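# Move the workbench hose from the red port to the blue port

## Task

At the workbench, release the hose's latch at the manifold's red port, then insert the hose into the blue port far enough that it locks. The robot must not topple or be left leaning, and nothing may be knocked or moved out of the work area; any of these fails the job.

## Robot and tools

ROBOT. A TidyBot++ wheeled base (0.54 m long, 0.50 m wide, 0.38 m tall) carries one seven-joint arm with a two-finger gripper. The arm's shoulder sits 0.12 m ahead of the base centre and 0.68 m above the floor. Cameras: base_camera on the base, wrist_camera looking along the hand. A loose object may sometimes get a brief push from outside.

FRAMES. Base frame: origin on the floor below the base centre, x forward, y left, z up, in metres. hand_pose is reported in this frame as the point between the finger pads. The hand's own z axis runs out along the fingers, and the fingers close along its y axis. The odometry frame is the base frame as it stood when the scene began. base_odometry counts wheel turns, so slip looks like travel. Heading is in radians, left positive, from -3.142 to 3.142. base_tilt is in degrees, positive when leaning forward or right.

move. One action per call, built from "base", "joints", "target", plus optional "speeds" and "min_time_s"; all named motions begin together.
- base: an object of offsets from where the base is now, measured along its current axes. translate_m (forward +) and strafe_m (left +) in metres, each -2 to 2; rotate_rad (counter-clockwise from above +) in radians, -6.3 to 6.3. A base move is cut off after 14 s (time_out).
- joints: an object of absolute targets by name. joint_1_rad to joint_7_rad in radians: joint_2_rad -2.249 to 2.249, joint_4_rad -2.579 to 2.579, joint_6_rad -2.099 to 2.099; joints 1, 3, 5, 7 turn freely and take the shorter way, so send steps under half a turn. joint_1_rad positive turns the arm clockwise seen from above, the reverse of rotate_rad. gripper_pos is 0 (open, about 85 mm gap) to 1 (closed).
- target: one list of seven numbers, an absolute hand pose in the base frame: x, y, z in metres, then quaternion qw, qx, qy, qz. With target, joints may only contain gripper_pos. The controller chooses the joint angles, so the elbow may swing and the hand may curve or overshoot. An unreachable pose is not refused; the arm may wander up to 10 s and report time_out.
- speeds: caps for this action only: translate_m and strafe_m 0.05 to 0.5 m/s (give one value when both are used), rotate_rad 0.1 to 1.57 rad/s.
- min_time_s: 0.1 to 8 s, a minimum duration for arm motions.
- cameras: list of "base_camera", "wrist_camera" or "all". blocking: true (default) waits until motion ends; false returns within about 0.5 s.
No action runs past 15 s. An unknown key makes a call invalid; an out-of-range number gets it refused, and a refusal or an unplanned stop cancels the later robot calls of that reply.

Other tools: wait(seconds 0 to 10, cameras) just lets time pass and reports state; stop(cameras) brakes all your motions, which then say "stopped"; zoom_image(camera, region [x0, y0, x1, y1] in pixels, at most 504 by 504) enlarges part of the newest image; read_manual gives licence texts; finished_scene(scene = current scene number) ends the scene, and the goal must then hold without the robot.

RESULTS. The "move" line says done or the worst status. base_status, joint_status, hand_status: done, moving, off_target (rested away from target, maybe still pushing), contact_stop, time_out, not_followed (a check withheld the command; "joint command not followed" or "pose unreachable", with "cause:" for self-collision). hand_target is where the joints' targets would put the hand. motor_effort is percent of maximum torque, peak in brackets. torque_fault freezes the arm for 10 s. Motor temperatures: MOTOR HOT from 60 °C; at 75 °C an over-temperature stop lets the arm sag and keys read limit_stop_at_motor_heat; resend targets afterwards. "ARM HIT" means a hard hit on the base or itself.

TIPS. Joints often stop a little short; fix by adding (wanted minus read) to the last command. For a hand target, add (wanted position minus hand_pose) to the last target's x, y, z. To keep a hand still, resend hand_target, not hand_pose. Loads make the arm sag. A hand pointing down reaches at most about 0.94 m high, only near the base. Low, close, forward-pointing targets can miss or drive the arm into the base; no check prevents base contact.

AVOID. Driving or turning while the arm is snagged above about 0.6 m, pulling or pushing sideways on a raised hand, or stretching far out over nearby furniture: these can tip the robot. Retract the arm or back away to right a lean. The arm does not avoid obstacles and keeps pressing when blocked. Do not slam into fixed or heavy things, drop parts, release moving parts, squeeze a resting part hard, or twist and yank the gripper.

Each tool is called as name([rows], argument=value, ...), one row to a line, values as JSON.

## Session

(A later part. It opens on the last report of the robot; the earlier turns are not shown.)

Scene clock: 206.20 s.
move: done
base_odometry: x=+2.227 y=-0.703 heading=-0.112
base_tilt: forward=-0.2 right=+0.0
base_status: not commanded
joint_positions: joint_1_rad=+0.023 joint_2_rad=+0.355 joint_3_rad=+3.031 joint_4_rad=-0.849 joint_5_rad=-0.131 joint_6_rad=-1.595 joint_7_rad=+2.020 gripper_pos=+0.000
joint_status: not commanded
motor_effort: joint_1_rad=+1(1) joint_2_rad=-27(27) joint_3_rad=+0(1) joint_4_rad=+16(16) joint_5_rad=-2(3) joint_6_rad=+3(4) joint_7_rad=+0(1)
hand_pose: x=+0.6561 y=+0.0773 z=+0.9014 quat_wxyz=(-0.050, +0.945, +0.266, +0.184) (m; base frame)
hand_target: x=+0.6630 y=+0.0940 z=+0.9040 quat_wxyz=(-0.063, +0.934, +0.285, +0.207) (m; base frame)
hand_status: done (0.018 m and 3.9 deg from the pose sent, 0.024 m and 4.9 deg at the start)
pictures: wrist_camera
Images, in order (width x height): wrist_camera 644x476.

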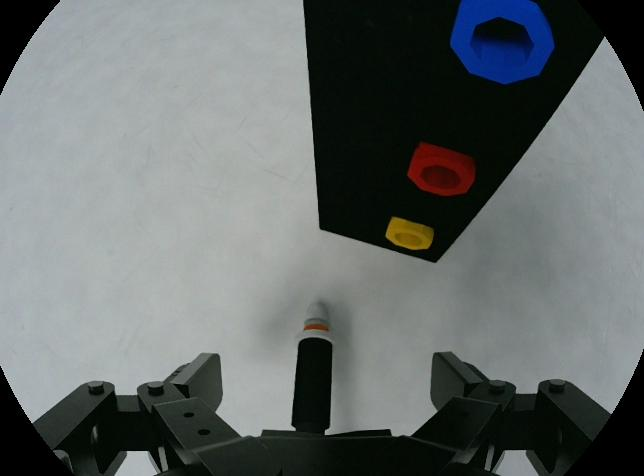

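move(target=[0.663, 0.097, 0.893, -0.0631, 0.933, 0.285, 0.2065], min_time_s=1.0)

move(joints={"gripper_pos": 1}, cameras=["wrist_camera"])

Scene clock: 211.73 s.
move: done
base_odometry: x=+2.227 y=-0.703 heading=-0.112
base_tilt: forward=-0.2 right=-0.1
base_status: not commanded
joint_positions: joint_1_rad=+0.023 joint_2_rad=+0.355 joint_3_rad=+3.031 joint_4_rad=-0.902 joint_5_rad=-0.131 joint_6_rad=-1.553 joint_7_rad=+2.020 gripper_pos=+0.000
joint_status: not commanded
motor_effort: joint_1_rad=+1(1) joint_2_rad=-27(28) joint_3_rad=+0(1) joint_4_rad=+16(17) joint_5_rad=-3(4) joint_6_rad=+4(4) joint_7_rad=+0(1)
hand_pose: x=+0.6586 y=+0.0784 z=+0.8847 quat_wxyz=(-0.052, +0.946, +0.264, +0.178) (m; base frame)
hand_target: x=+0.6630 y=+0.0970 z=+0.8930 quat_wxyz=(-0.063, +0.934, +0.285, +0.207) (m; base frame)
hand_status: done (0.021 m and 4.5 deg from the pose sent, 0.023 m and 3.9 deg at the start)
pictures: none

Scene clock: 212.83 s.
move: off_target
base_odometry: x=+2.227 y=-0.703 heading=-0.112
base_tilt: forward=-0.2 right=-0.1
base_status: not commanded
joint_positions: joint_1_rad=+0.023 joint_2_rad=+0.354 joint_3_rad=+3.030 joint_4_rad=-0.902 joint_5_rad=-0.131 joint_6_rad=-1.551 joint_7_rad=+2.020 gripper_pos=+0.857
joint_status: gripper_pos off_target (ended at +0.857, target +1.000)
motor_effort: joint_1_rad=+1(1) joint_2_rad=-26(28) joint_3_rad=+1(1) joint_4_rad=+16(16) joint_5_rad=-2(3) joint_6_rad=+4(4) joint_7_rad=+0(1)
hand_pose: x=+0.6588 y=+0.0787 z=+0.8851 quat_wxyz=(-0.052, +0.946, +0.264, +0.179) (m; base frame)
hand_target: x=+0.6630 y=+0.0970 z=+0.8930 quat_wxyz=(-0.063, +0.934, +0.285, +0.207) (m; base frame)
hand_status: not commanded
pictures: wrist_camera
Images, in order (width x height): wrist_camera 644x476.

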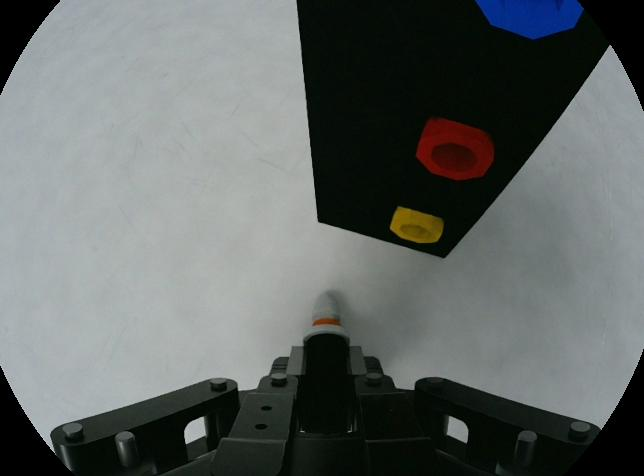

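move(target=[0.63, 0.08, 0.96, -0.0631, 0.933, 0.285, 0.2065], min_time_s=1.5)

move(base={"translate_m": -0.15}, speeds={"translate_m": 0.2})

move(target=[0.653, -0.005, 0.99, 0, 0.9336, 0, 0.3584], min_time_s=2)

move(base={"rotate_rad": -0.17}, speeds={"rotate_rad": 0.4}, cameras=["wrist_camera"])

Scene clock: 224.53 s.
move: done
base_odometry: x=+2.227 y=-0.703 heading=-0.112
base_tilt: forward=-0.2 right=-0.1
base_status: not commanded
joint_positions: joint_1_rad=+0.030 joint_2_rad=+0.351 joint_3_rad=+3.030 joint_4_rad=-0.734 joint_5_rad=-0.140 joint_6_rad=-1.669 joint_7_rad=+2.020 gripper_pos=+0.857
joint_status: not commanded
motor_effort: joint_1_rad=+1(2) joint_2_rad=-26(28) joint_3_rad=+0(1) joint_4_rad=+16(17) joint_5_rad=-2(4) joint_6_rad=+4(5) joint_7_rad=+0(1)
hand_pose: x=+0.6519 y=+0.0748 z=+0.9412 quat_wxyz=(-0.048, +0.940, +0.269, +0.206) (m; base frame)
hand_target: x=+0.6300 y=+0.0800 z=+0.9600 quat_wxyz=(-0.063, +0.934, +0.285, +0.207) (m; base frame)
hand_status: done (0.029 m and 2.6 deg from the pose sent, 0.080 m and 4.4 deg at the start)
pictures: none

Scene clock: 226.03 s.
move: done
base_odometry: x=+2.078 y=-0.686 heading=-0.112
base_tilt: forward=-0.1 right=-0.1
base_status: done
joint_positions: joint_1_rad=+0.031 joint_2_rad=+0.340 joint_3_rad=+3.030 joint_4_rad=-0.733 joint_5_rad=-0.141 joint_6_rad=-1.674 joint_7_rad=+2.020 gripper_pos=+0.857
joint_status: not commanded
motor_effort: joint_1_rad=+1(2) joint_2_rad=-26(32) joint_3_rad=+0(1) joint_4_rad=+16(17) joint_5_rad=-2(4) joint_6_rad=+4(5) joint_7_rad=+0(1)
hand_pose: x=+0.6480 y=+0.0743 z=+0.9470 quat_wxyz=(-0.047, +0.939, +0.269, +0.209) (m; base frame)
hand_target: x=+0.6300 y=+0.0800 z=+0.9600 quat_wxyz=(-0.063, +0.934, +0.285, +0.207) (m; base frame)
hand_status: not commanded
pictures: none

Scene clock: 228.63 s.
move: done
base_odometry: x=+2.078 y=-0.686 heading=-0.112
base_tilt: forward=-0.1 right=-0.1
base_status: not commanded
joint_positions: joint_1_rad=+0.005 joint_2_rad=+0.109 joint_3_rad=+3.164 joint_4_rad=-1.069 joint_5_rad=-0.059 joint_6_rad=-1.294 joint_7_rad=+1.635 gripper_pos=+0.857
joint_status: not commanded
motor_effort: joint_1_rad=+1(2) joint_2_rad=-21(28) joint_3_rad=+1(2) joint_4_rad=+18(18) joint_5_rad=-1(4) joint_6_rad=+7(7) joint_7_rad=+0(1)
hand_pose: x=+0.6489 y=+0.0054 z=+0.9764 quat_wxyz=(-0.013, +0.944, +0.020, +0.329) (m; base frame)
hand_target: x=+0.6530 y=-0.0050 z=+0.9900 quat_wxyz=(+0.000, +0.934, +0.000, +0.358) (m; base frame)
hand_status: done (0.018 m and 4.5 deg from the pose sent, 0.090 m and 35.8 deg at the start)
pictures: none

Scene clock: 229.63 s.
move: done
base_odometry: x=+2.078 y=-0.686 heading=-0.282
base_tilt: forward=-0.2 right=-0.1
base_status: done
joint_positions: joint_1_rad=-0.007 joint_2_rad=+0.109 joint_3_rad=+3.176 joint_4_rad=-1.069 joint_5_rad=-0.048 joint_6_rad=-1.292 joint_7_rad=+1.634 gripper_pos=+0.857
joint_status: not commanded
motor_effort: joint_1_rad=+1(3) joint_2_rad=-21(22) joint_3_rad=+1(4) joint_4_rad=+17(18) joint_5_rad=-2(3) joint_6_rad=+6(7) joint_7_rad=+0(1)
hand_pose: x=+0.6493 y=+0.0022 z=+0.9768 quat_wxyz=(-0.007, +0.944, +0.019, +0.330) (m; base frame)
hand_target: x=+0.6530 y=-0.0050 z=+0.9900 quat_wxyz=(+0.000, +0.934, +0.000, +0.358) (m; base frame)
hand_status: not commanded
pictures: wrist_camera
Images, in order (width x height): wrist_camera 644x476.

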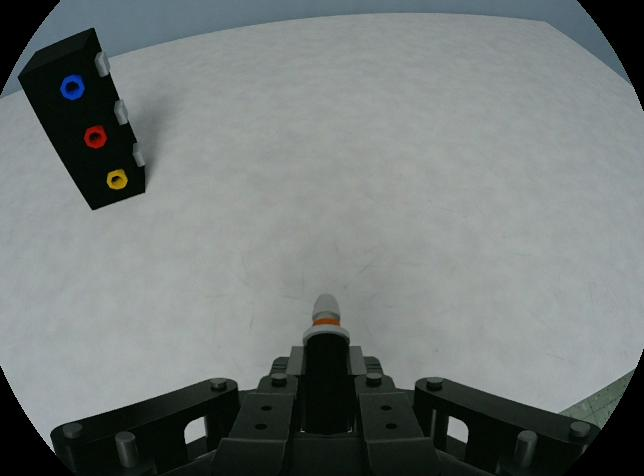

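move(base={"strafe_m": 0.17}, speeds={"strafe_m": 0.2})

move(target=[0.653, -0.007, 1.002, 0, 0.924, 0, 0.383], min_time_s=1.5, cameras=["wrist_camera"])

zoom_image(camera="wrist_camera", region=[202, 120, 442, 360])

Scene clock: 237.23 s.
move: done
base_odometry: x=+2.125 y=-0.523 heading=-0.283
base_tilt: forward=-0.2 right=-0.1
base_status: done
joint_positions: joint_1_rad=-0.009 joint_2_rad=+0.109 joint_3_rad=+3.177 joint_4_rad=-1.069 joint_5_rad=-0.047 joint_6_rad=-1.292 joint_7_rad=+1.634 gripper_pos=+0.857
joint_status: not commanded
motor_effort: joint_1_rad=+2(3) joint_2_rad=-21(22) joint_3_rad=+2(3) joint_4_rad=+17(18) joint_5_rad=-1(3) joint_6_rad=+7(7) joint_7_rad=+0(1)
hand_pose: x=+0.6492 y=+0.0025 z=+0.9770 quat_wxyz=(-0.007, +0.944, +0.020, +0.330) (m; base frame)
hand_target: x=+0.6530 y=-0.0050 z=+0.9900 quat_wxyz=(+0.000, +0.934, +0.000, +0.358) (m; base frame)
hand_status: not commanded
pictures: none

Scene clock: 239.03 s.
move: done
base_odometry: x=+2.125 y=-0.523 heading=-0.283
base_tilt: forward=-0.1 right=-0.1
base_status: not commanded
joint_positions: joint_1_rad=-0.009 joint_2_rad=+0.084 joint_3_rad=+3.177 joint_4_rad=-1.096 joint_5_rad=-0.047 joint_6_rad=-1.241 joint_7_rad=+1.634 gripper_pos=+0.857
joint_status: not commanded
motor_effort: joint_1_rad=+1(2) joint_2_rad=-20(22) joint_3_rad=+1(2) joint_4_rad=+18(18) joint_5_rad=-2(2) joint_6_rad=+7(8) joint_7_rad=+0(1)
hand_pose: x=+0.6509 y=+0.0019 z=+0.9874 quat_wxyz=(-0.006, +0.935, +0.019, +0.353) (m; base frame)
hand_target: x=+0.6530 y=-0.0070 z=+1.0020 quat_wxyz=(+0.000, +0.924, +0.000, +0.383) (m; base frame)
hand_status: done (0.017 m and 4.3 deg from the pose sent, 0.027 m and 6.9 deg at the start)
pictures: wrist_camera
Images, in order (width x height): wrist_camera 644x476.

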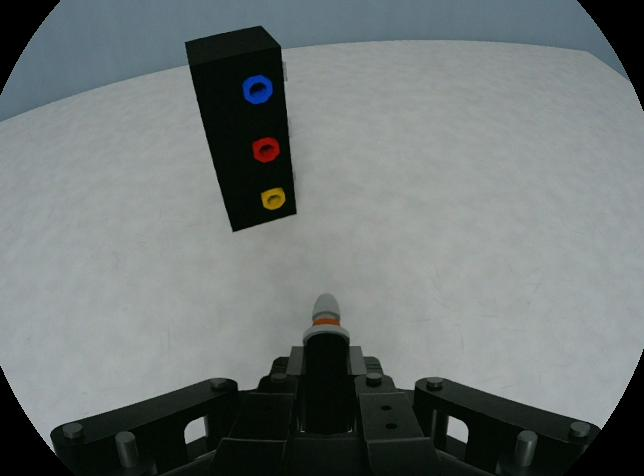

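Scaled by 2.100.

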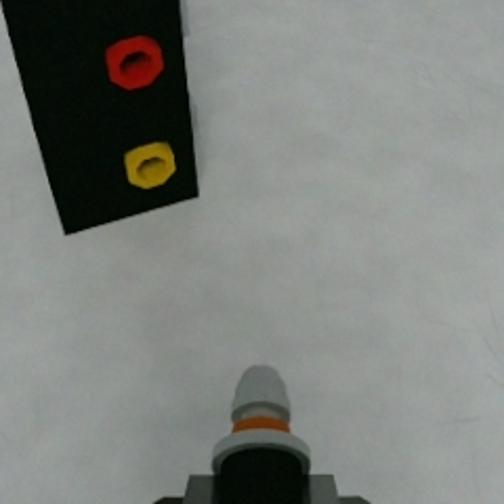

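move(base={"rotate_rad": 0.375}, speeds={"rotate_rad": 0.5})

move(base={"strafe_m": -0.26}, speeds={"strafe_m": 0.2}, cameras=["wrist_camera"])

zoom_image(camera="wrist_camera", region=[222, 60, 422, 260])

Scene clock: 248.23 s.
move: done
base_odometry: x=+2.125 y=-0.523 heading=+0.092
base_tilt: forward=-0.2 right=-0.1
base_status: done
joint_positions: joint_1_rad=-0.009 joint_2_rad=+0.084 joint_3_rad=+3.178 joint_4_rad=-1.096 joint_5_rad=-0.046 joint_6_rad=-1.239 joint_7_rad=+1.634 gripper_pos=+0.857
joint_status: not commanded
motor_effort: joint_1_rad=+1(3) joint_2_rad=-21(21) joint_3_rad=+1(3) joint_4_rad=+18(18) joint_5_rad=-2(3) joint_6_rad=+6(8) joint_7_rad=+0(1)
hand_pose: x=+0.6511 y=+0.0016 z=+0.9877 quat_wxyz=(-0.006, +0.935, +0.018, +0.354) (m; base frame)
hand_target: x=+0.6530 y=-0.0070 z=+1.0020 quat_wxyz=(+0.000, +0.924, +0.000, +0.383) (m; base frame)
hand_status: not commanded
pictures: none

Scene clock: 250.23 s.
move: done
base_odometry: x=+2.149 y=-0.782 heading=+0.093
base_tilt: forward=+0.0 right=-0.1
base_status: done
joint_positions: joint_1_rad=-0.009 joint_2_rad=+0.083 joint_3_rad=+3.178 joint_4_rad=-1.096 joint_5_rad=-0.046 joint_6_rad=-1.239 joint_7_rad=+1.634 gripper_pos=+0.857
joint_status: not commanded
motor_effort: joint_1_rad=+2(3) joint_2_rad=-20(21) joint_3_rad=+2(3) joint_4_rad=+18(18) joint_5_rad=+0(3) joint_6_rad=+7(8) joint_7_rad=+0(1)
hand_pose: x=+0.6510 y=+0.0012 z=+0.9879 quat_wxyz=(-0.005, +0.935, +0.018, +0.354) (m; base frame)
hand_target: x=+0.6530 y=-0.0070 z=+1.0020 quat_wxyz=(+0.000, +0.924, +0.000, +0.383) (m; base frame)
hand_status: not commanded
pictures: wrist_camera
Images, in order (width x height): wrist_camera 644x476.

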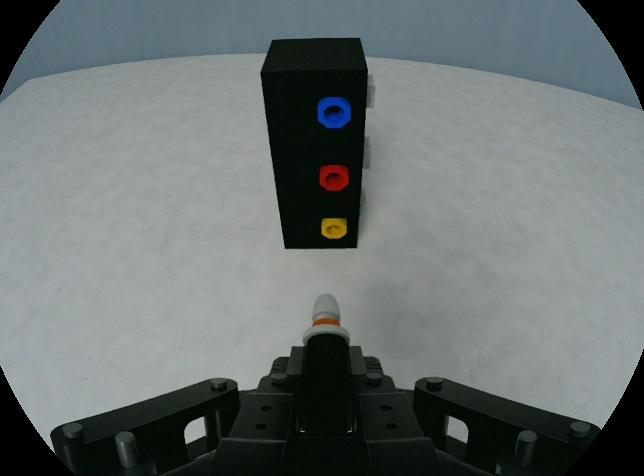

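Scaled by 2.520.

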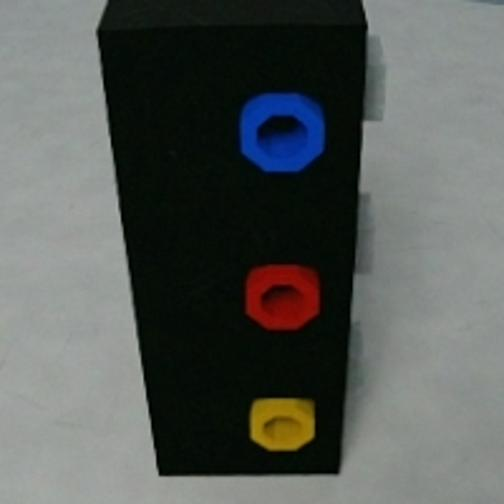

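move(target=[0.653, -0.007, 1.008, 0, 0.9118, 0, 0.4107], min_time_s=1.2)

move(base={"translate_m": 0.06, "strafe_m": -0.005}, speeds={"translate_m": 0.1}, cameras=["wrist_camera"])

zoom_image(camera="wrist_camera", region=[222, 180, 422, 380])

Scene clock: 265.43 s.
move: done
base_odometry: x=+2.149 y=-0.782 heading=+0.093
base_tilt: forward=-0.1 right=-0.1
base_status: not commanded
joint_positions: joint_1_rad=-0.009 joint_2_rad=+0.045 joint_3_rad=+3.178 joint_4_rad=-1.163 joint_5_rad=-0.046 joint_6_rad=-1.153 joint_7_rad=+1.634 gripper_pos=+0.857
joint_status: not commanded
motor_effort: joint_1_rad=+1(1) joint_2_rad=-19(21) joint_3_rad=+1(2) joint_4_rad=+18(18) joint_5_rad=-1(3) joint_6_rad=+7(8) joint_7_rad=+0(1)
hand_pose: x=+0.6514 y=+0.0003 z=+0.9929 quat_wxyz=(-0.005, +0.924, +0.016, +0.381) (m; base frame)
hand_target: x=+0.6530 y=-0.0070 z=+1.0080 quat_wxyz=(+0.000, +0.912, +0.000, +0.411) (m; base frame)
hand_status: done (0.017 m and 4.2 deg from the pose sent, 0.022 m and 7.3 deg at the start)
pictures: none

Scene clock: 266.53 s.
move: done
base_odometry: x=+2.209 y=-0.782 heading=+0.092
base_tilt: forward=-0.1 right=+0.0
base_status: done
joint_positions: joint_1_rad=-0.009 joint_2_rad=+0.033 joint_3_rad=+3.178 joint_4_rad=-1.165 joint_5_rad=-0.046 joint_6_rad=-1.148 joint_7_rad=+1.634 gripper_pos=+0.857
joint_status: not commanded
motor_effort: joint_1_rad=+1(2) joint_2_rad=-19(23) joint_3_rad=+1(2) joint_4_rad=+18(19) joint_5_rad=-1(2) joint_6_rad=+7(8) joint_7_rad=+0(1)
hand_pose: x=+0.6485 y=+0.0002 z=+0.9994 quat_wxyz=(-0.005, +0.922, +0.016, +0.388) (m; base frame)
hand_target: x=+0.6530 y=-0.0070 z=+1.0080 quat_wxyz=(+0.000, +0.912, +0.000, +0.411) (m; base frame)
hand_status: not commanded
pictures: wrist_camera
Images, in order (width x height): wrist_camera 644x476.

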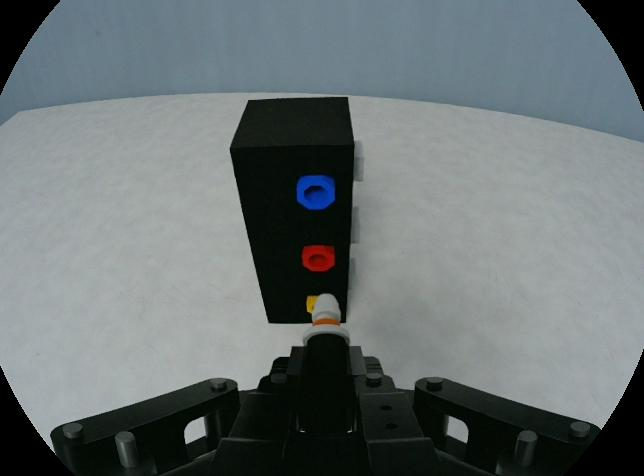

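Scaled by 2.520.

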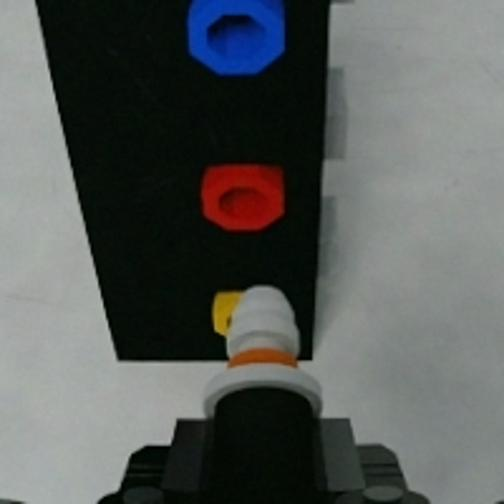

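move(base={"translate_m": 0.045, "strafe_m": 0.005}, speeds={"translate_m": 0.08}, cameras=["wrist_camera"])

zoom_image(camera="wrist_camera", region=[222, 200, 422, 400])

Scene clock: 283.20 s.
move: done
base_odometry: x=+2.254 y=-0.773 heading=+0.092
base_tilt: forward=-0.1 right=-0.1
base_status: done
joint_positions: joint_1_rad=-0.009 joint_2_rad=+0.028 joint_3_rad=+3.178 joint_4_rad=-1.165 joint_5_rad=-0.046 joint_6_rad=-1.147 joint_7_rad=+1.634 gripper_pos=+0.857
joint_status: not commanded
motor_effort: joint_1_rad=+1(2) joint_2_rad=-19(22) joint_3_rad=+2(2) joint_4_rad=+18(19) joint_5_rad=-1(2) joint_6_rad=+8(8) joint_7_rad=+0(1)
hand_pose: x=+0.6470 y=+0.0002 z=+1.0022 quat_wxyz=(-0.005, +0.920, +0.016, +0.391) (m; base frame)
hand_target: x=+0.6530 y=-0.0070 z=+1.0080 quat_wxyz=(+0.000, +0.912, +0.000, +0.411) (m; base frame)
hand_status: not commanded
pictures: wrist_camera
Images, in order (width x height): wrist_camera 644x476.

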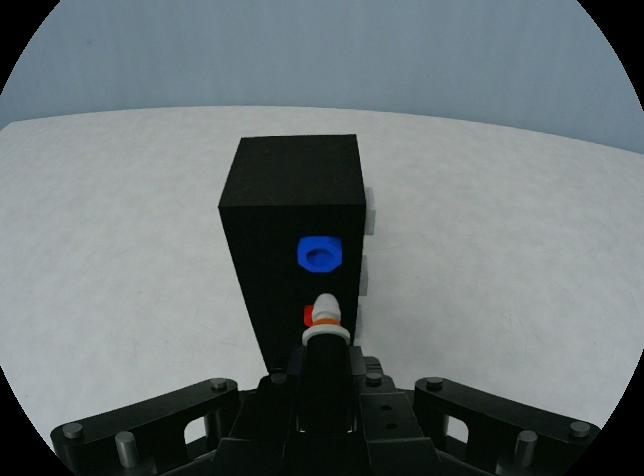

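Scaled by 2.520.

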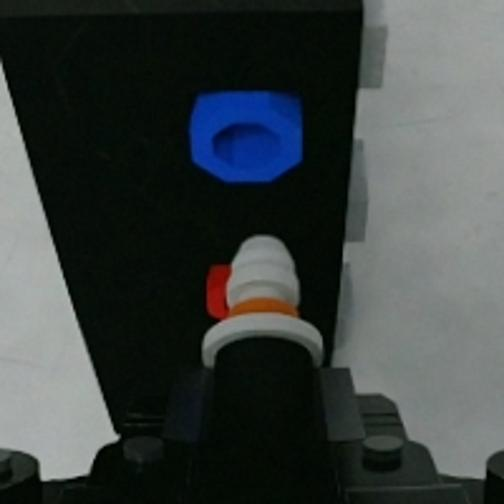

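move(base={"translate_m": 0.02, "strafe_m": 0.003}, speeds={"translate_m": 0.05}, cameras=["wrist_camera"])

zoom_image(camera="wrist_camera", region=[222, 200, 422, 400])

Scene clock: 293.20 s.
move: done
base_odometry: x=+2.274 y=-0.768 heading=+0.092
base_tilt: forward=-0.2 right=-0.1
base_status: done
joint_positions: joint_1_rad=-0.009 joint_2_rad=+0.026 joint_3_rad=+3.178 joint_4_rad=-1.165 joint_5_rad=-0.046 joint_6_rad=-1.147 joint_7_rad=+1.634 gripper_pos=+0.857
joint_status: not commanded
motor_effort: joint_1_rad=+1(2) joint_2_rad=-19(21) joint_3_rad=+2(2) joint_4_rad=+18(19) joint_5_rad=-1(2) joint_6_rad=+7(9) joint_7_rad=+0(1)
hand_pose: x=+0.6466 y=+0.0002 z=+1.0028 quat_wxyz=(-0.005, +0.920, +0.016, +0.391) (m; base frame)
hand_target: x=+0.6530 y=-0.0070 z=+1.0080 quat_wxyz=(+0.000, +0.912, +0.000, +0.411) (m; base frame)
hand_status: not commanded
pictures: wrist_camera
Images, in order (width x height): wrist_camera 644x476.

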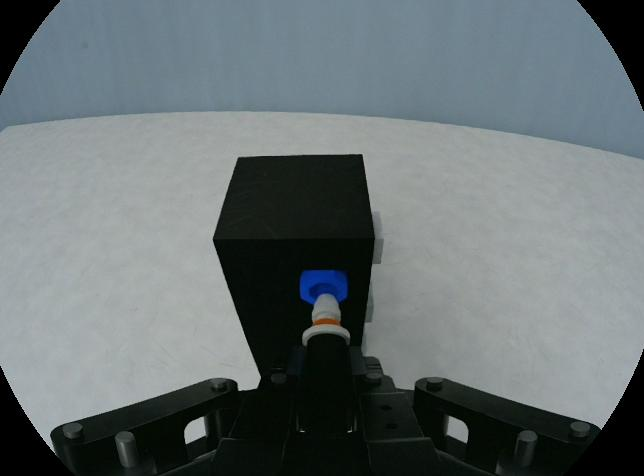

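Scaled by 2.520.

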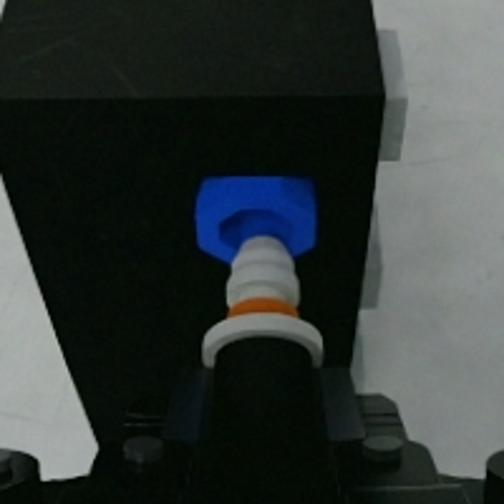

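move(base={"translate_m": 0.014, "strafe_m": 0.001}, speeds={"translate_m": 0.05}, cameras=["wrist_camera"])

zoom_image(camera="wrist_camera", region=[222, 200, 422, 400])

Scene clock: 298.60 s.
move: done
base_odometry: x=+2.287 y=-0.765 heading=+0.092
base_tilt: forward=-0.2 right=+0.0
base_status: done
joint_positions: joint_1_rad=-0.009 joint_2_rad=-0.002 joint_3_rad=+3.178 joint_4_rad=-1.190 joint_5_rad=-0.043 joint_6_rad=-1.153 joint_7_rad=+1.634 gripper_pos=+0.857
joint_status: not commanded
motor_effort: joint_1_rad=+0(1) joint_2_rad=-14(20) joint_3_rad=+0(2) joint_4_rad=+21(23) joint_5_rad=-3(5) joint_6_rad=+16(22) joint_7_rad=+1(1)
hand_pose: x=+0.6336 y=-0.0007 z=+1.0036 quat_wxyz=(-0.004, +0.921, +0.016, +0.390) (m; base frame)
hand_target: x=+0.6530 y=-0.0070 z=+1.0080 quat_wxyz=(+0.000, +0.912, +0.000, +0.411) (m; base frame)
hand_status: not commanded
pictures: wrist_camera
Images, in order (width x height): wrist_camera 644x476.

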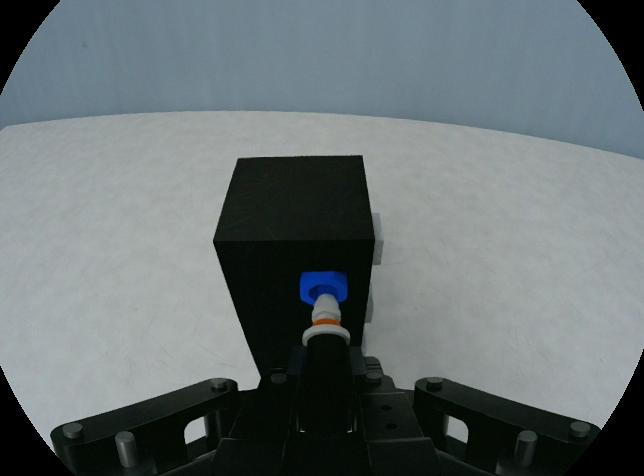

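Scaled by 2.520.

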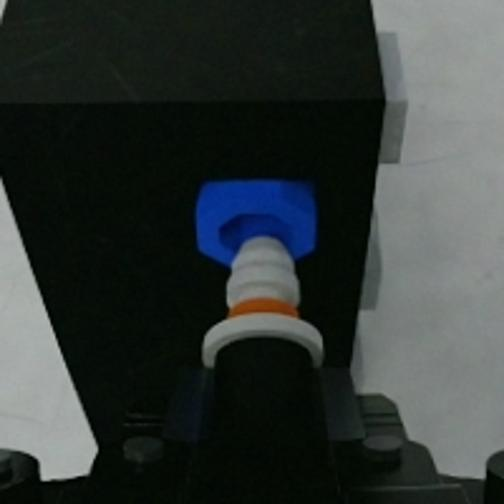

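move(base={"translate_m": -0.02, "strafe_m": 0.001}, speeds={"translate_m": 0.05})

move(target=[0.653, -0.007, 1.013, 0, 0.916, 0, 0.401], min_time_s=1, cameras=["wrist_camera"])

zoom_image(camera="wrist_camera", region=[222, 200, 422, 400])

Scene clock: 304.43 s.
move: done
base_odometry: x=+2.267 y=-0.766 heading=+0.092
base_tilt: forward=-0.2 right=+0.0
base_status: done
joint_positions: joint_1_rad=-0.009 joint_2_rad=+0.004 joint_3_rad=+3.178 joint_4_rad=-1.190 joint_5_rad=-0.043 joint_6_rad=-1.115 joint_7_rad=+1.634 gripper_pos=+0.857
joint_status: not commanded
motor_effort: joint_1_rad=+1(2) joint_2_rad=-18(21) joint_3_rad=+2(2) joint_4_rad=+19(21) joint_5_rad=-1(3) joint_6_rad=+7(16) joint_7_rad=+0(1)
hand_pose: x=+0.6436 y=-0.0012 z=+1.0092 quat_wxyz=(-0.003, +0.914, +0.016, +0.405) (m; base frame)
hand_target: x=+0.6530 y=-0.0070 z=+1.0080 quat_wxyz=(+0.000, +0.912, +0.000, +0.411) (m; base frame)
hand_status: not commanded
pictures: none

Scene clock: 305.73 s.
move: done
base_odometry: x=+2.267 y=-0.766 heading=+0.092
base_tilt: forward=-0.1 right=-0.1
base_status: not commanded
joint_positions: joint_1_rad=-0.009 joint_2_rad=+0.004 joint_3_rad=+3.178 joint_4_rad=-1.161 joint_5_rad=-0.043 joint_6_rad=-1.115 joint_7_rad=+1.634 gripper_pos=+0.857
joint_status: not commanded
motor_effort: joint_1_rad=+1(1) joint_2_rad=-18(19) joint_3_rad=+1(2) joint_4_rad=+18(19) joint_5_rad=-1(2) joint_6_rad=+8(9) joint_7_rad=+0(1)
hand_pose: x=+0.6461 y=-0.0012 z=+1.0239 quat_wxyz=(-0.002, +0.908, +0.016, +0.418) (m; base frame)
hand_target: x=+0.6530 y=-0.0070 z=+1.0130 quat_wxyz=(+0.000, +0.916, +0.000, +0.401) (m; base frame)
hand_status: done (0.014 m and 2.8 deg from the pose sent, 0.012 m and 1.9 deg at the start)
pictures: wrist_camera
Images, in order (width x height): wrist_camera 644x476.

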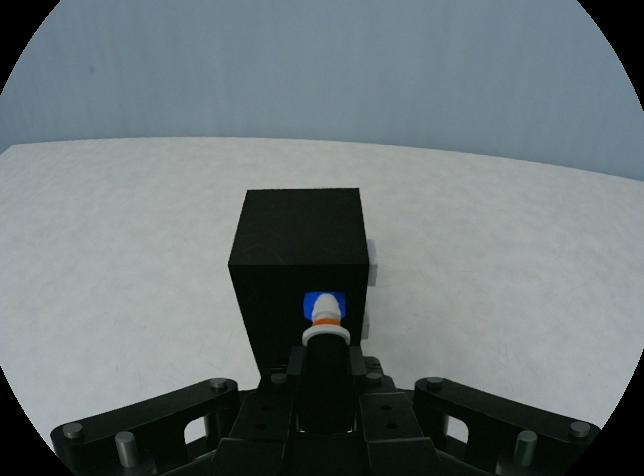

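Scaled by 2.520.

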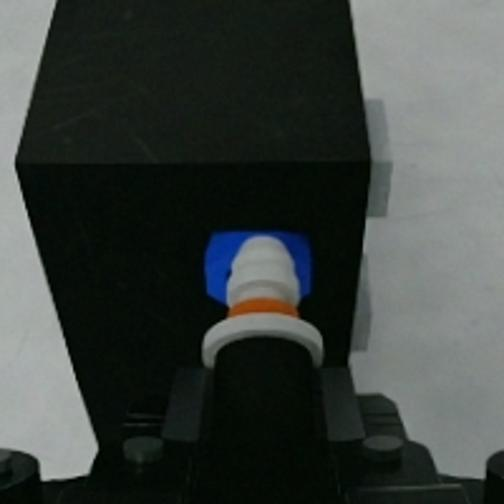

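move(target=[0.653, -0.007, 0.998, 0, 0.922, 0, 0.3872], min_time_s=1, cameras=["wrist_camera"])

zoom_image(camera="wrist_camera", region=[222, 200, 422, 400])

Scene clock: 312.67 s.
move: done
base_odometry: x=+2.267 y=-0.766 heading=+0.092
base_tilt: forward=-0.1 right=-0.1
base_status: not commanded
joint_positions: joint_1_rad=-0.009 joint_2_rad=+0.009 joint_3_rad=+3.178 joint_4_rad=-1.161 joint_5_rad=-0.043 joint_6_rad=-1.115 joint_7_rad=+1.634 gripper_pos=+0.857
joint_status: not commanded
motor_effort: joint_1_rad=+1(1) joint_2_rad=-19(19) joint_3_rad=+2(2) joint_4_rad=+18(18) joint_5_rad=-1(2) joint_6_rad=+8(9) joint_7_rad=+0(1)
hand_pose: x=+0.6478 y=-0.0012 z=+1.0213 quat_wxyz=(-0.002, +0.909, +0.016, +0.415) (m; base frame)
hand_target: x=+0.6530 y=-0.0070 z=+0.9980 quat_wxyz=(+0.000, +0.922, +0.000, +0.387) (m; base frame)
hand_status: done (0.025 m and 4.0 deg from the pose sent, 0.027 m and 4.2 deg at the start)
pictures: wrist_camera
Images, in order (width x height): wrist_camera 644x476.

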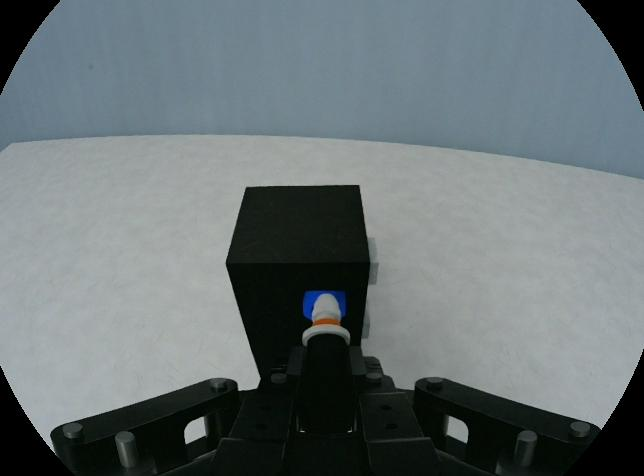

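Scaled by 2.520.

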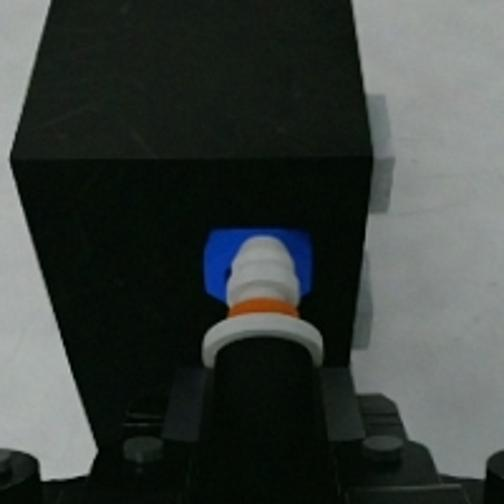

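move(target=[0.651, -0.007, 0.989, 0, 0.924, 0, 0.383], min_time_s=1, cameras=["wrist_camera"])

zoom_image(camera="wrist_camera", region=[222, 200, 422, 400])

Scene clock: 319.30 s.
move: done
base_odometry: x=+2.267 y=-0.766 heading=+0.092
base_tilt: forward=-0.2 right=-0.1
base_status: not commanded
joint_positions: joint_1_rad=-0.009 joint_2_rad=+0.009 joint_3_rad=+3.178 joint_4_rad=-1.162 joint_5_rad=-0.043 joint_6_rad=-1.115 joint_7_rad=+1.634 gripper_pos=+0.857
joint_status: not commanded
motor_effort: joint_1_rad=+1(1) joint_2_rad=-19(19) joint_3_rad=+1(2) joint_4_rad=+18(19) joint_5_rad=-2(2) joint_6_rad=+8(8) joint_7_rad=+0(1)
hand_pose: x=+0.6478 y=-0.0012 z=+1.0211 quat_wxyz=(-0.002, +0.910, +0.016, +0.415) (m; base frame)
hand_target: x=+0.6510 y=-0.0070 z=+0.9890 quat_wxyz=(+0.000, +0.924, +0.000, +0.383) (m; base frame)
hand_status: done (0.033 m and 4.4 deg from the pose sent, 0.033 m and 4.5 deg at the start)
pictures: wrist_camera
Images, in order (width x height): wrist_camera 644x476.

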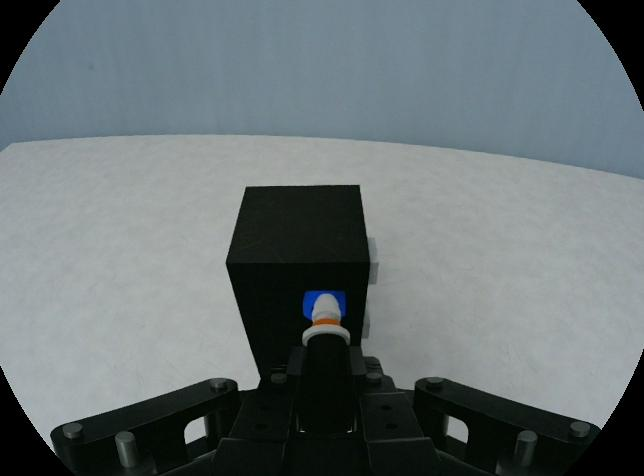

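Scaled by 2.520.

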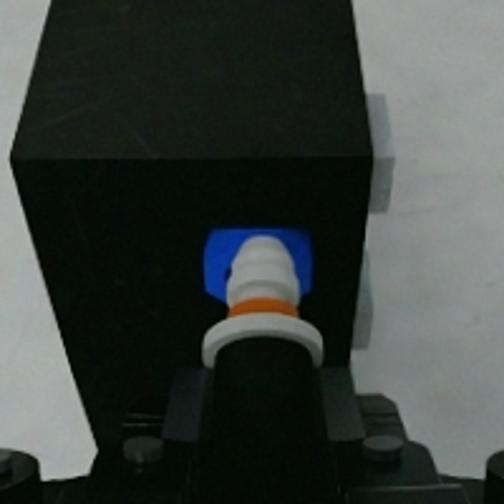

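move(base={"translate_m": -0.02}, target=[0.651, -0.007, 0.984, 0, 0.924, 0, 0.383], cameras=[])

move(target=[0.651, -0.007, 1.0, 0, 0.919, 0, 0.394], cameras=["wrist_camera"])

Scene clock: 323.63 s.
move: done
base_odometry: x=+2.248 y=-0.768 heading=+0.092
base_tilt: forward=-0.2 right=-0.1
base_status: done
joint_positions: joint_1_rad=-0.009 joint_2_rad=+0.012 joint_3_rad=+3.178 joint_4_rad=-1.185 joint_5_rad=-0.043 joint_6_rad=-1.115 joint_7_rad=+1.634 gripper_pos=+0.857
joint_status: not commanded
motor_effort: joint_1_rad=+1(2) joint_2_rad=-19(21) joint_3_rad=+1(2) joint_4_rad=+18(19) joint_5_rad=-2(3) joint_6_rad=+8(9) joint_7_rad=+0(1)
hand_pose: x=+0.6469 y=-0.0011 z=+1.0073 quat_wxyz=(-0.003, +0.915, +0.016, +0.403) (m; base frame)
hand_target: x=+0.6510 y=-0.0070 z=+0.9840 quat_wxyz=(+0.000, +0.924, +0.000, +0.383) (m; base frame)
hand_status: done (0.024 m and 3.1 deg from the pose sent, 0.038 m and 4.4 deg at the start)
pictures: none
No camera images: "cameras" was empty.

Scene clock: 324.27 s.
move: done
base_odometry: x=+2.248 y=-0.768 heading=+0.092
base_tilt: forward=-0.2 right=-0.1
base_status: not commanded
joint_positions: joint_1_rad=-0.009 joint_2_rad=+0.012 joint_3_rad=+3.178 joint_4_rad=-1.182 joint_5_rad=-0.043 joint_6_rad=-1.115 joint_7_rad=+1.634 gripper_pos=+0.857
joint_status: not commanded
motor_effort: joint_1_rad=+1(1) joint_2_rad=-18(19) joint_3_rad=+2(2) joint_4_rad=+18(19) joint_5_rad=-2(2) joint_6_rad=+8(8) joint_7_rad=+0(1)
hand_pose: x=+0.6472 y=-0.0012 z=+1.0090 quat_wxyz=(-0.003, +0.914, +0.016, +0.405) (m; base frame)
hand_target: x=+0.6510 y=-0.0070 z=+1.0000 quat_wxyz=(+0.000, +0.919, +0.000, +0.394) (m; base frame)
hand_status: done (0.011 m and 2.3 deg from the pose sent, 0.010 m and 2.2 deg at the start)
pictures: wrist_camera
Images, in order (width x height): wrist_camera 644x476.

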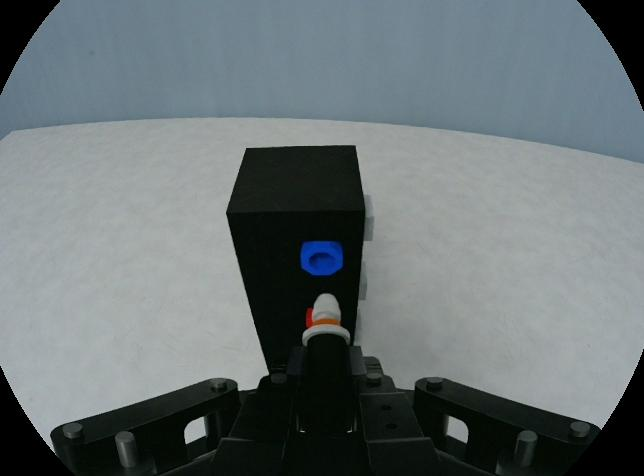

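move(base={"translate_m": 0.026, "strafe_m": 0.001}, speeds={"translate_m": 0.05}, cameras=["wrist_camera"])

zoom_image(camera="wrist_camera", region=[222, 200, 422, 400])

Scene clock: 330.83 s.
move: done
base_odometry: x=+2.273 y=-0.765 heading=+0.092
base_tilt: forward=-0.2 right=-0.2
base_status: done
joint_positions: joint_1_rad=-0.009 joint_2_rad=+0.014 joint_3_rad=+3.178 joint_4_rad=-1.182 joint_5_rad=-0.043 joint_6_rad=-1.115 joint_7_rad=+1.634 gripper_pos=+0.857
joint_status: not commanded
motor_effort: joint_1_rad=+1(2) joint_2_rad=-17(21) joint_3_rad=+1(2) joint_4_rad=+18(19) joint_5_rad=-1(2) joint_6_rad=+8(8) joint_7_rad=+0(1)
hand_pose: x=+0.6477 y=-0.0011 z=+1.0082 quat_wxyz=(-0.003, +0.915, +0.016, +0.404) (m; base frame)
hand_target: x=+0.6510 y=-0.0070 z=+1.0000 quat_wxyz=(+0.000, +0.919, +0.000, +0.394) (m; base frame)
hand_status: not commanded
pictures: wrist_camera
Images, in order (width x height): wrist_camera 644x476.

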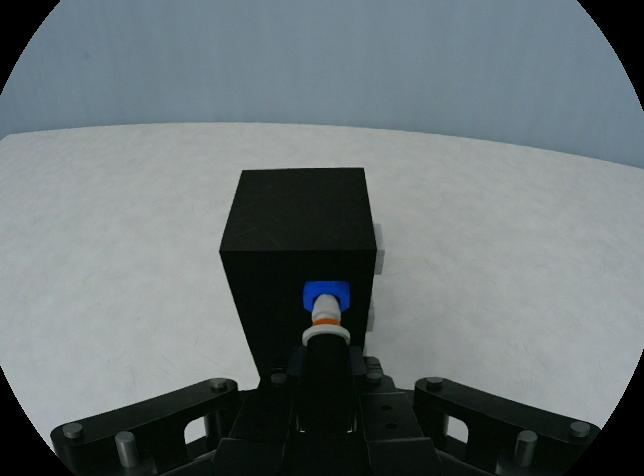

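Scaled by 2.520.

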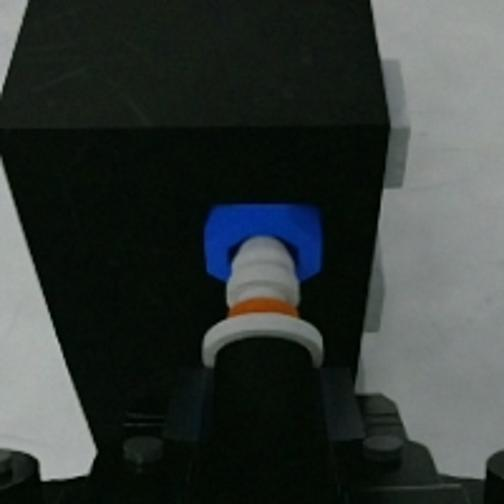

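Looks centered in the bore. Push on.

move(base={"translate_m": 0.014}, speeds={"translate_m": 0.05}, cameras=["wrist_camera"])

zoom_image(camera="wrist_camera", region=[222, 200, 422, 400])

Scene clock: 335.77 s.
move: done
base_odometry: x=+2.287 y=-0.764 heading=+0.092
base_tilt: forward=-0.2 right=-0.1
base_status: done
joint_positions: joint_1_rad=-0.009 joint_2_rad=+0.010 joint_3_rad=+3.179 joint_4_rad=-1.182 joint_5_rad=-0.042 joint_6_rad=-1.128 joint_7_rad=+1.634 gripper_pos=+0.857
joint_status: not commanded
motor_effort: joint_1_rad=+0(1) joint_2_rad=-14(22) joint_3_rad=+1(2) joint_4_rad=+19(22) joint_5_rad=-3(3) joint_6_rad=+11(16) joint_7_rad=+0(1)
hand_pose: x=+0.6437 y=-0.0013 z=+1.0069 quat_wxyz=(-0.003, +0.917, +0.016, +0.400) (m; base frame)
hand_target: x=+0.6510 y=-0.0070 z=+1.0000 quat_wxyz=(+0.000, +0.919, +0.000, +0.394) (m; base frame)
hand_status: not commanded
pictures: wrist_camera
Images, in order (width x height): wrist_camera 644x476.

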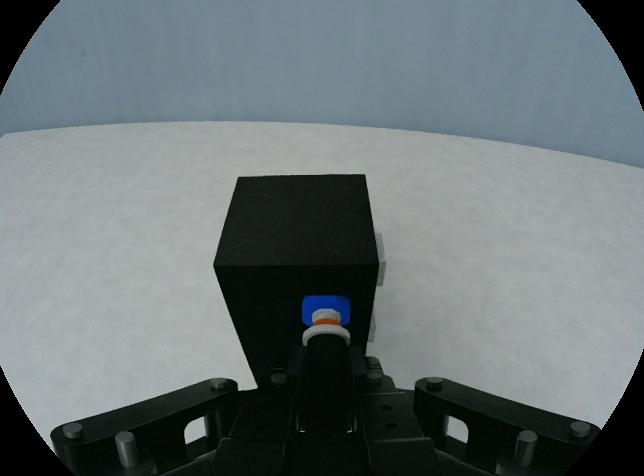

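Scaled by 2.520.

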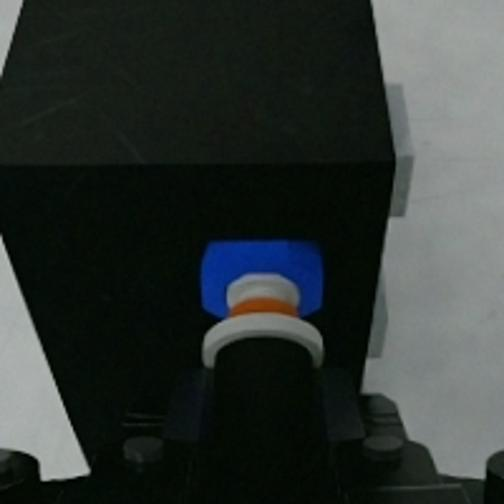

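Entering. Push to latch.

move(base={"translate_m": 0.045}, speeds={"translate_m": 0.05}, cameras=["wrist_camera"])

zoom_image(camera="wrist_camera", region=[222, 200, 422, 400])

Scene clock: 340.57 s.
move: done
base_odometry: x=+2.331 y=-0.759 heading=+0.092
base_tilt: forward=-0.2 right=-0.1
base_status: done
joint_positions: joint_1_rad=-0.009 joint_2_rad=-0.036 joint_3_rad=+3.179 joint_4_rad=-1.191 joint_5_rad=-0.041 joint_6_rad=-1.206 joint_7_rad=+1.634 gripper_pos=+0.857
joint_status: not commanded
motor_effort: joint_1_rad=+0(2) joint_2_rad=-4(15) joint_3_rad=+1(3) joint_4_rad=+25(26) joint_5_rad=-3(5) joint_6_rad=+29(32) joint_7_rad=+1(1)
hand_pose: x=+0.6108 y=-0.0009 z=+1.0083 quat_wxyz=(-0.004, +0.924, +0.017, +0.381) (m; base frame)
hand_target: x=+0.6510 y=-0.0070 z=+1.0000 quat_wxyz=(+0.000, +0.919, +0.000, +0.394) (m; base frame)
hand_status: not commanded
pictures: wrist_camera
Images, in order (width x height): wrist_camera 644x476.

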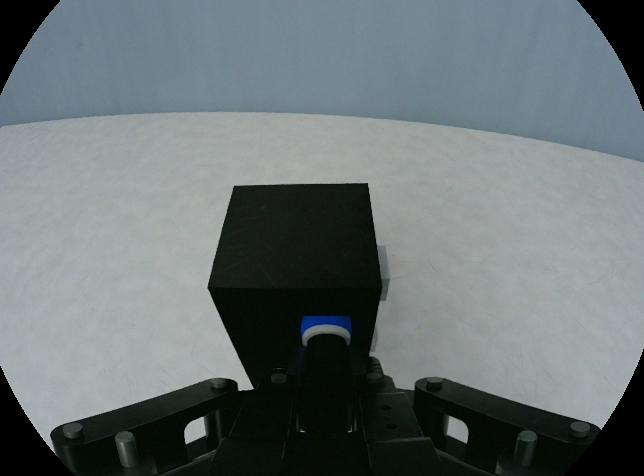

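Scaled by 2.520.

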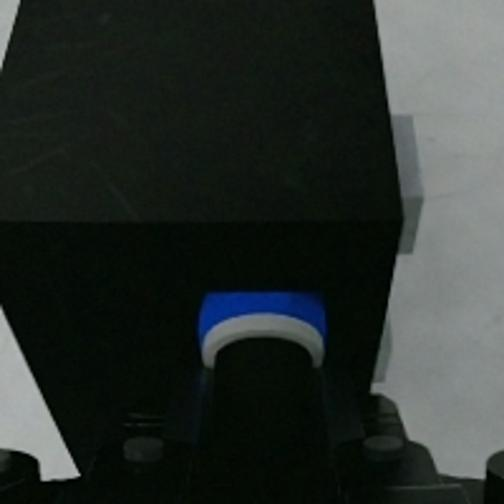

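move(base={"translate_m": 0.008}, speeds={"translate_m": 0.05})

move(base={"translate_m": -0.055}, speeds={"translate_m": 0.05}, cameras=["wrist_camera"])

zoom_image(camera="wrist_camera", region=[222, 200, 422, 400])

Scene clock: 345.00 s.
move: done
base_odometry: x=+2.339 y=-0.759 heading=+0.092
base_tilt: forward=-0.2 right=-0.1
base_status: done
joint_positions: joint_1_rad=-0.009 joint_2_rad=-0.047 joint_3_rad=+3.179 joint_4_rad=-1.195 joint_5_rad=-0.041 joint_6_rad=-1.221 joint_7_rad=+1.634 gripper_pos=+0.857
joint_status: not commanded
motor_effort: joint_1_rad=-1(1) joint_2_rad=-3(4) joint_3_rad=+0(1) joint_4_rad=+26(27) joint_5_rad=-3(5) joint_6_rad=+31(35) joint_7_rad=+1(1)
hand_pose: x=+0.6038 y=-0.0008 z=+1.0084 quat_wxyz=(-0.004, +0.926, +0.017, +0.377) (m; base frame)
hand_target: x=+0.6510 y=-0.0070 z=+1.0000 quat_wxyz=(+0.000, +0.919, +0.000, +0.394) (m; base frame)
hand_status: not commanded
pictures: none

Scene clock: 346.50 s.
move: done
base_odometry: x=+2.284 y=-0.764 heading=+0.092
base_tilt: forward=-0.1 right=-0.2
base_status: done
joint_positions: joint_1_rad=-0.009 joint_2_rad=+0.028 joint_3_rad=+3.178 joint_4_rad=-1.175 joint_5_rad=-0.041 joint_6_rad=-1.104 joint_7_rad=+1.634 gripper_pos=+0.857
joint_status: not commanded
motor_effort: joint_1_rad=+3(4) joint_2_rad=-22(24) joint_3_rad=+3(5) joint_4_rad=+15(25) joint_5_rad=+1(3) joint_6_rad=+1(31) joint_7_rad=+1(1)
hand_pose: x=+0.6554 y=-0.0017 z=+1.0065 quat_wxyz=(-0.001, +0.914, +0.016, +0.406) (m; base frame)
hand_target: x=+0.6510 y=-0.0070 z=+1.0000 quat_wxyz=(+0.000, +0.919, +0.000, +0.394) (m; base frame)
hand_status: not commanded
pictures: wrist_camera
Images, in order (width x height): wrist_camera 644x476.

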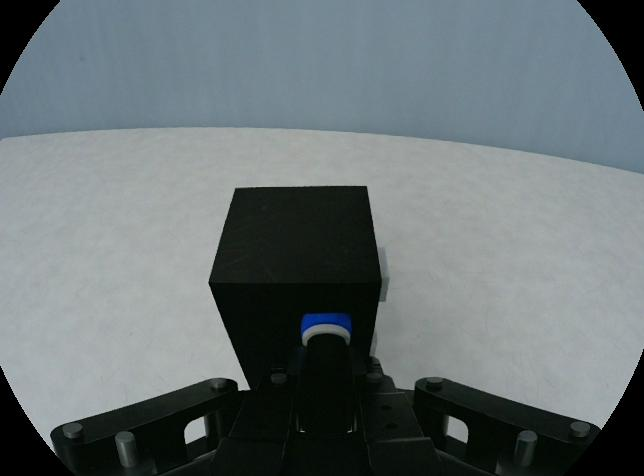

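Scaled by 2.520.

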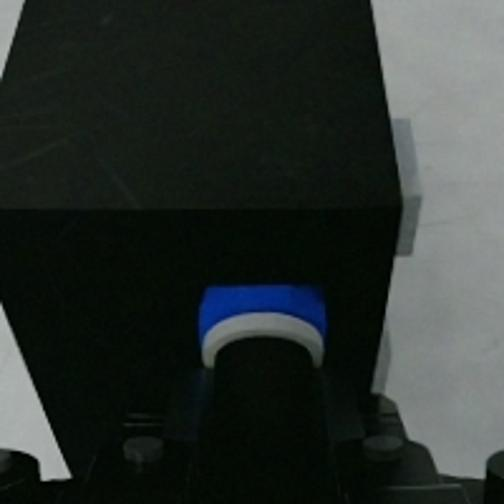

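Held by the latch under slight tension. Release.

move(joints={"gripper_pos": 0.3})

move(base={"translate_m": -0.2}, speeds={"translate_m": 0.15}, cameras=["wrist_camera"])

Scene clock: 350.33 s.
move: done
base_odometry: x=+2.284 y=-0.764 heading=+0.092
base_tilt: forward=-0.1 right=-0.1
base_status: not commanded
joint_positions: joint_1_rad=-0.009 joint_2_rad=+0.027 joint_3_rad=+3.178 joint_4_rad=-1.175 joint_5_rad=-0.041 joint_6_rad=-1.114 joint_7_rad=+1.634 gripper_pos=+0.300
joint_status: all done
motor_effort: joint_1_rad=+1(3) joint_2_rad=-18(24) joint_3_rad=+2(3) joint_4_rad=+18(19) joint_5_rad=-1(2) joint_6_rad=+7(8) joint_7_rad=+0(1)
hand_pose: x=+0.6529 y=-0.0016 z=+1.0044 quat_wxyz=(-0.002, +0.916, +0.016, +0.401) (m; base frame)
hand_target: x=+0.6510 y=-0.0070 z=+1.0000 quat_wxyz=(+0.000, +0.919, +0.000, +0.394) (m; base frame)
hand_status: not commanded
pictures: none

Scene clock: 352.33 s.
move: done
base_odometry: x=+2.085 y=-0.782 heading=+0.092
base_tilt: forward=-0.1 right=-0.2
base_status: done
joint_positions: joint_1_rad=-0.009 joint_2_rad=+0.027 joint_3_rad=+3.178 joint_4_rad=-1.175 joint_5_rad=-0.041 joint_6_rad=-1.114 joint_7_rad=+1.634 gripper_pos=+0.300
joint_status: not commanded
motor_effort: joint_1_rad=+1(2) joint_2_rad=-18(23) joint_3_rad=+1(2) joint_4_rad=+18(19) joint_5_rad=-1(3) joint_6_rad=+7(9) joint_7_rad=+1(1)
hand_pose: x=+0.6527 y=-0.0017 z=+1.0047 quat_wxyz=(-0.002, +0.916, +0.016, +0.401) (m; base frame)
hand_target: x=+0.6510 y=-0.0070 z=+1.0000 quat_wxyz=(+0.000, +0.919, +0.000, +0.394) (m; base frame)
hand_status: not commanded
pictures: wrist_camera
Images, in order (width x height): wrist_camera 644x476.

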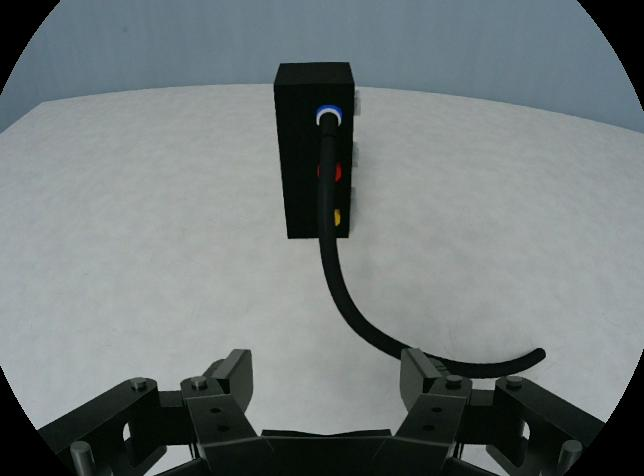

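finished_scene(scene=2)

The scene is finished: the task was done.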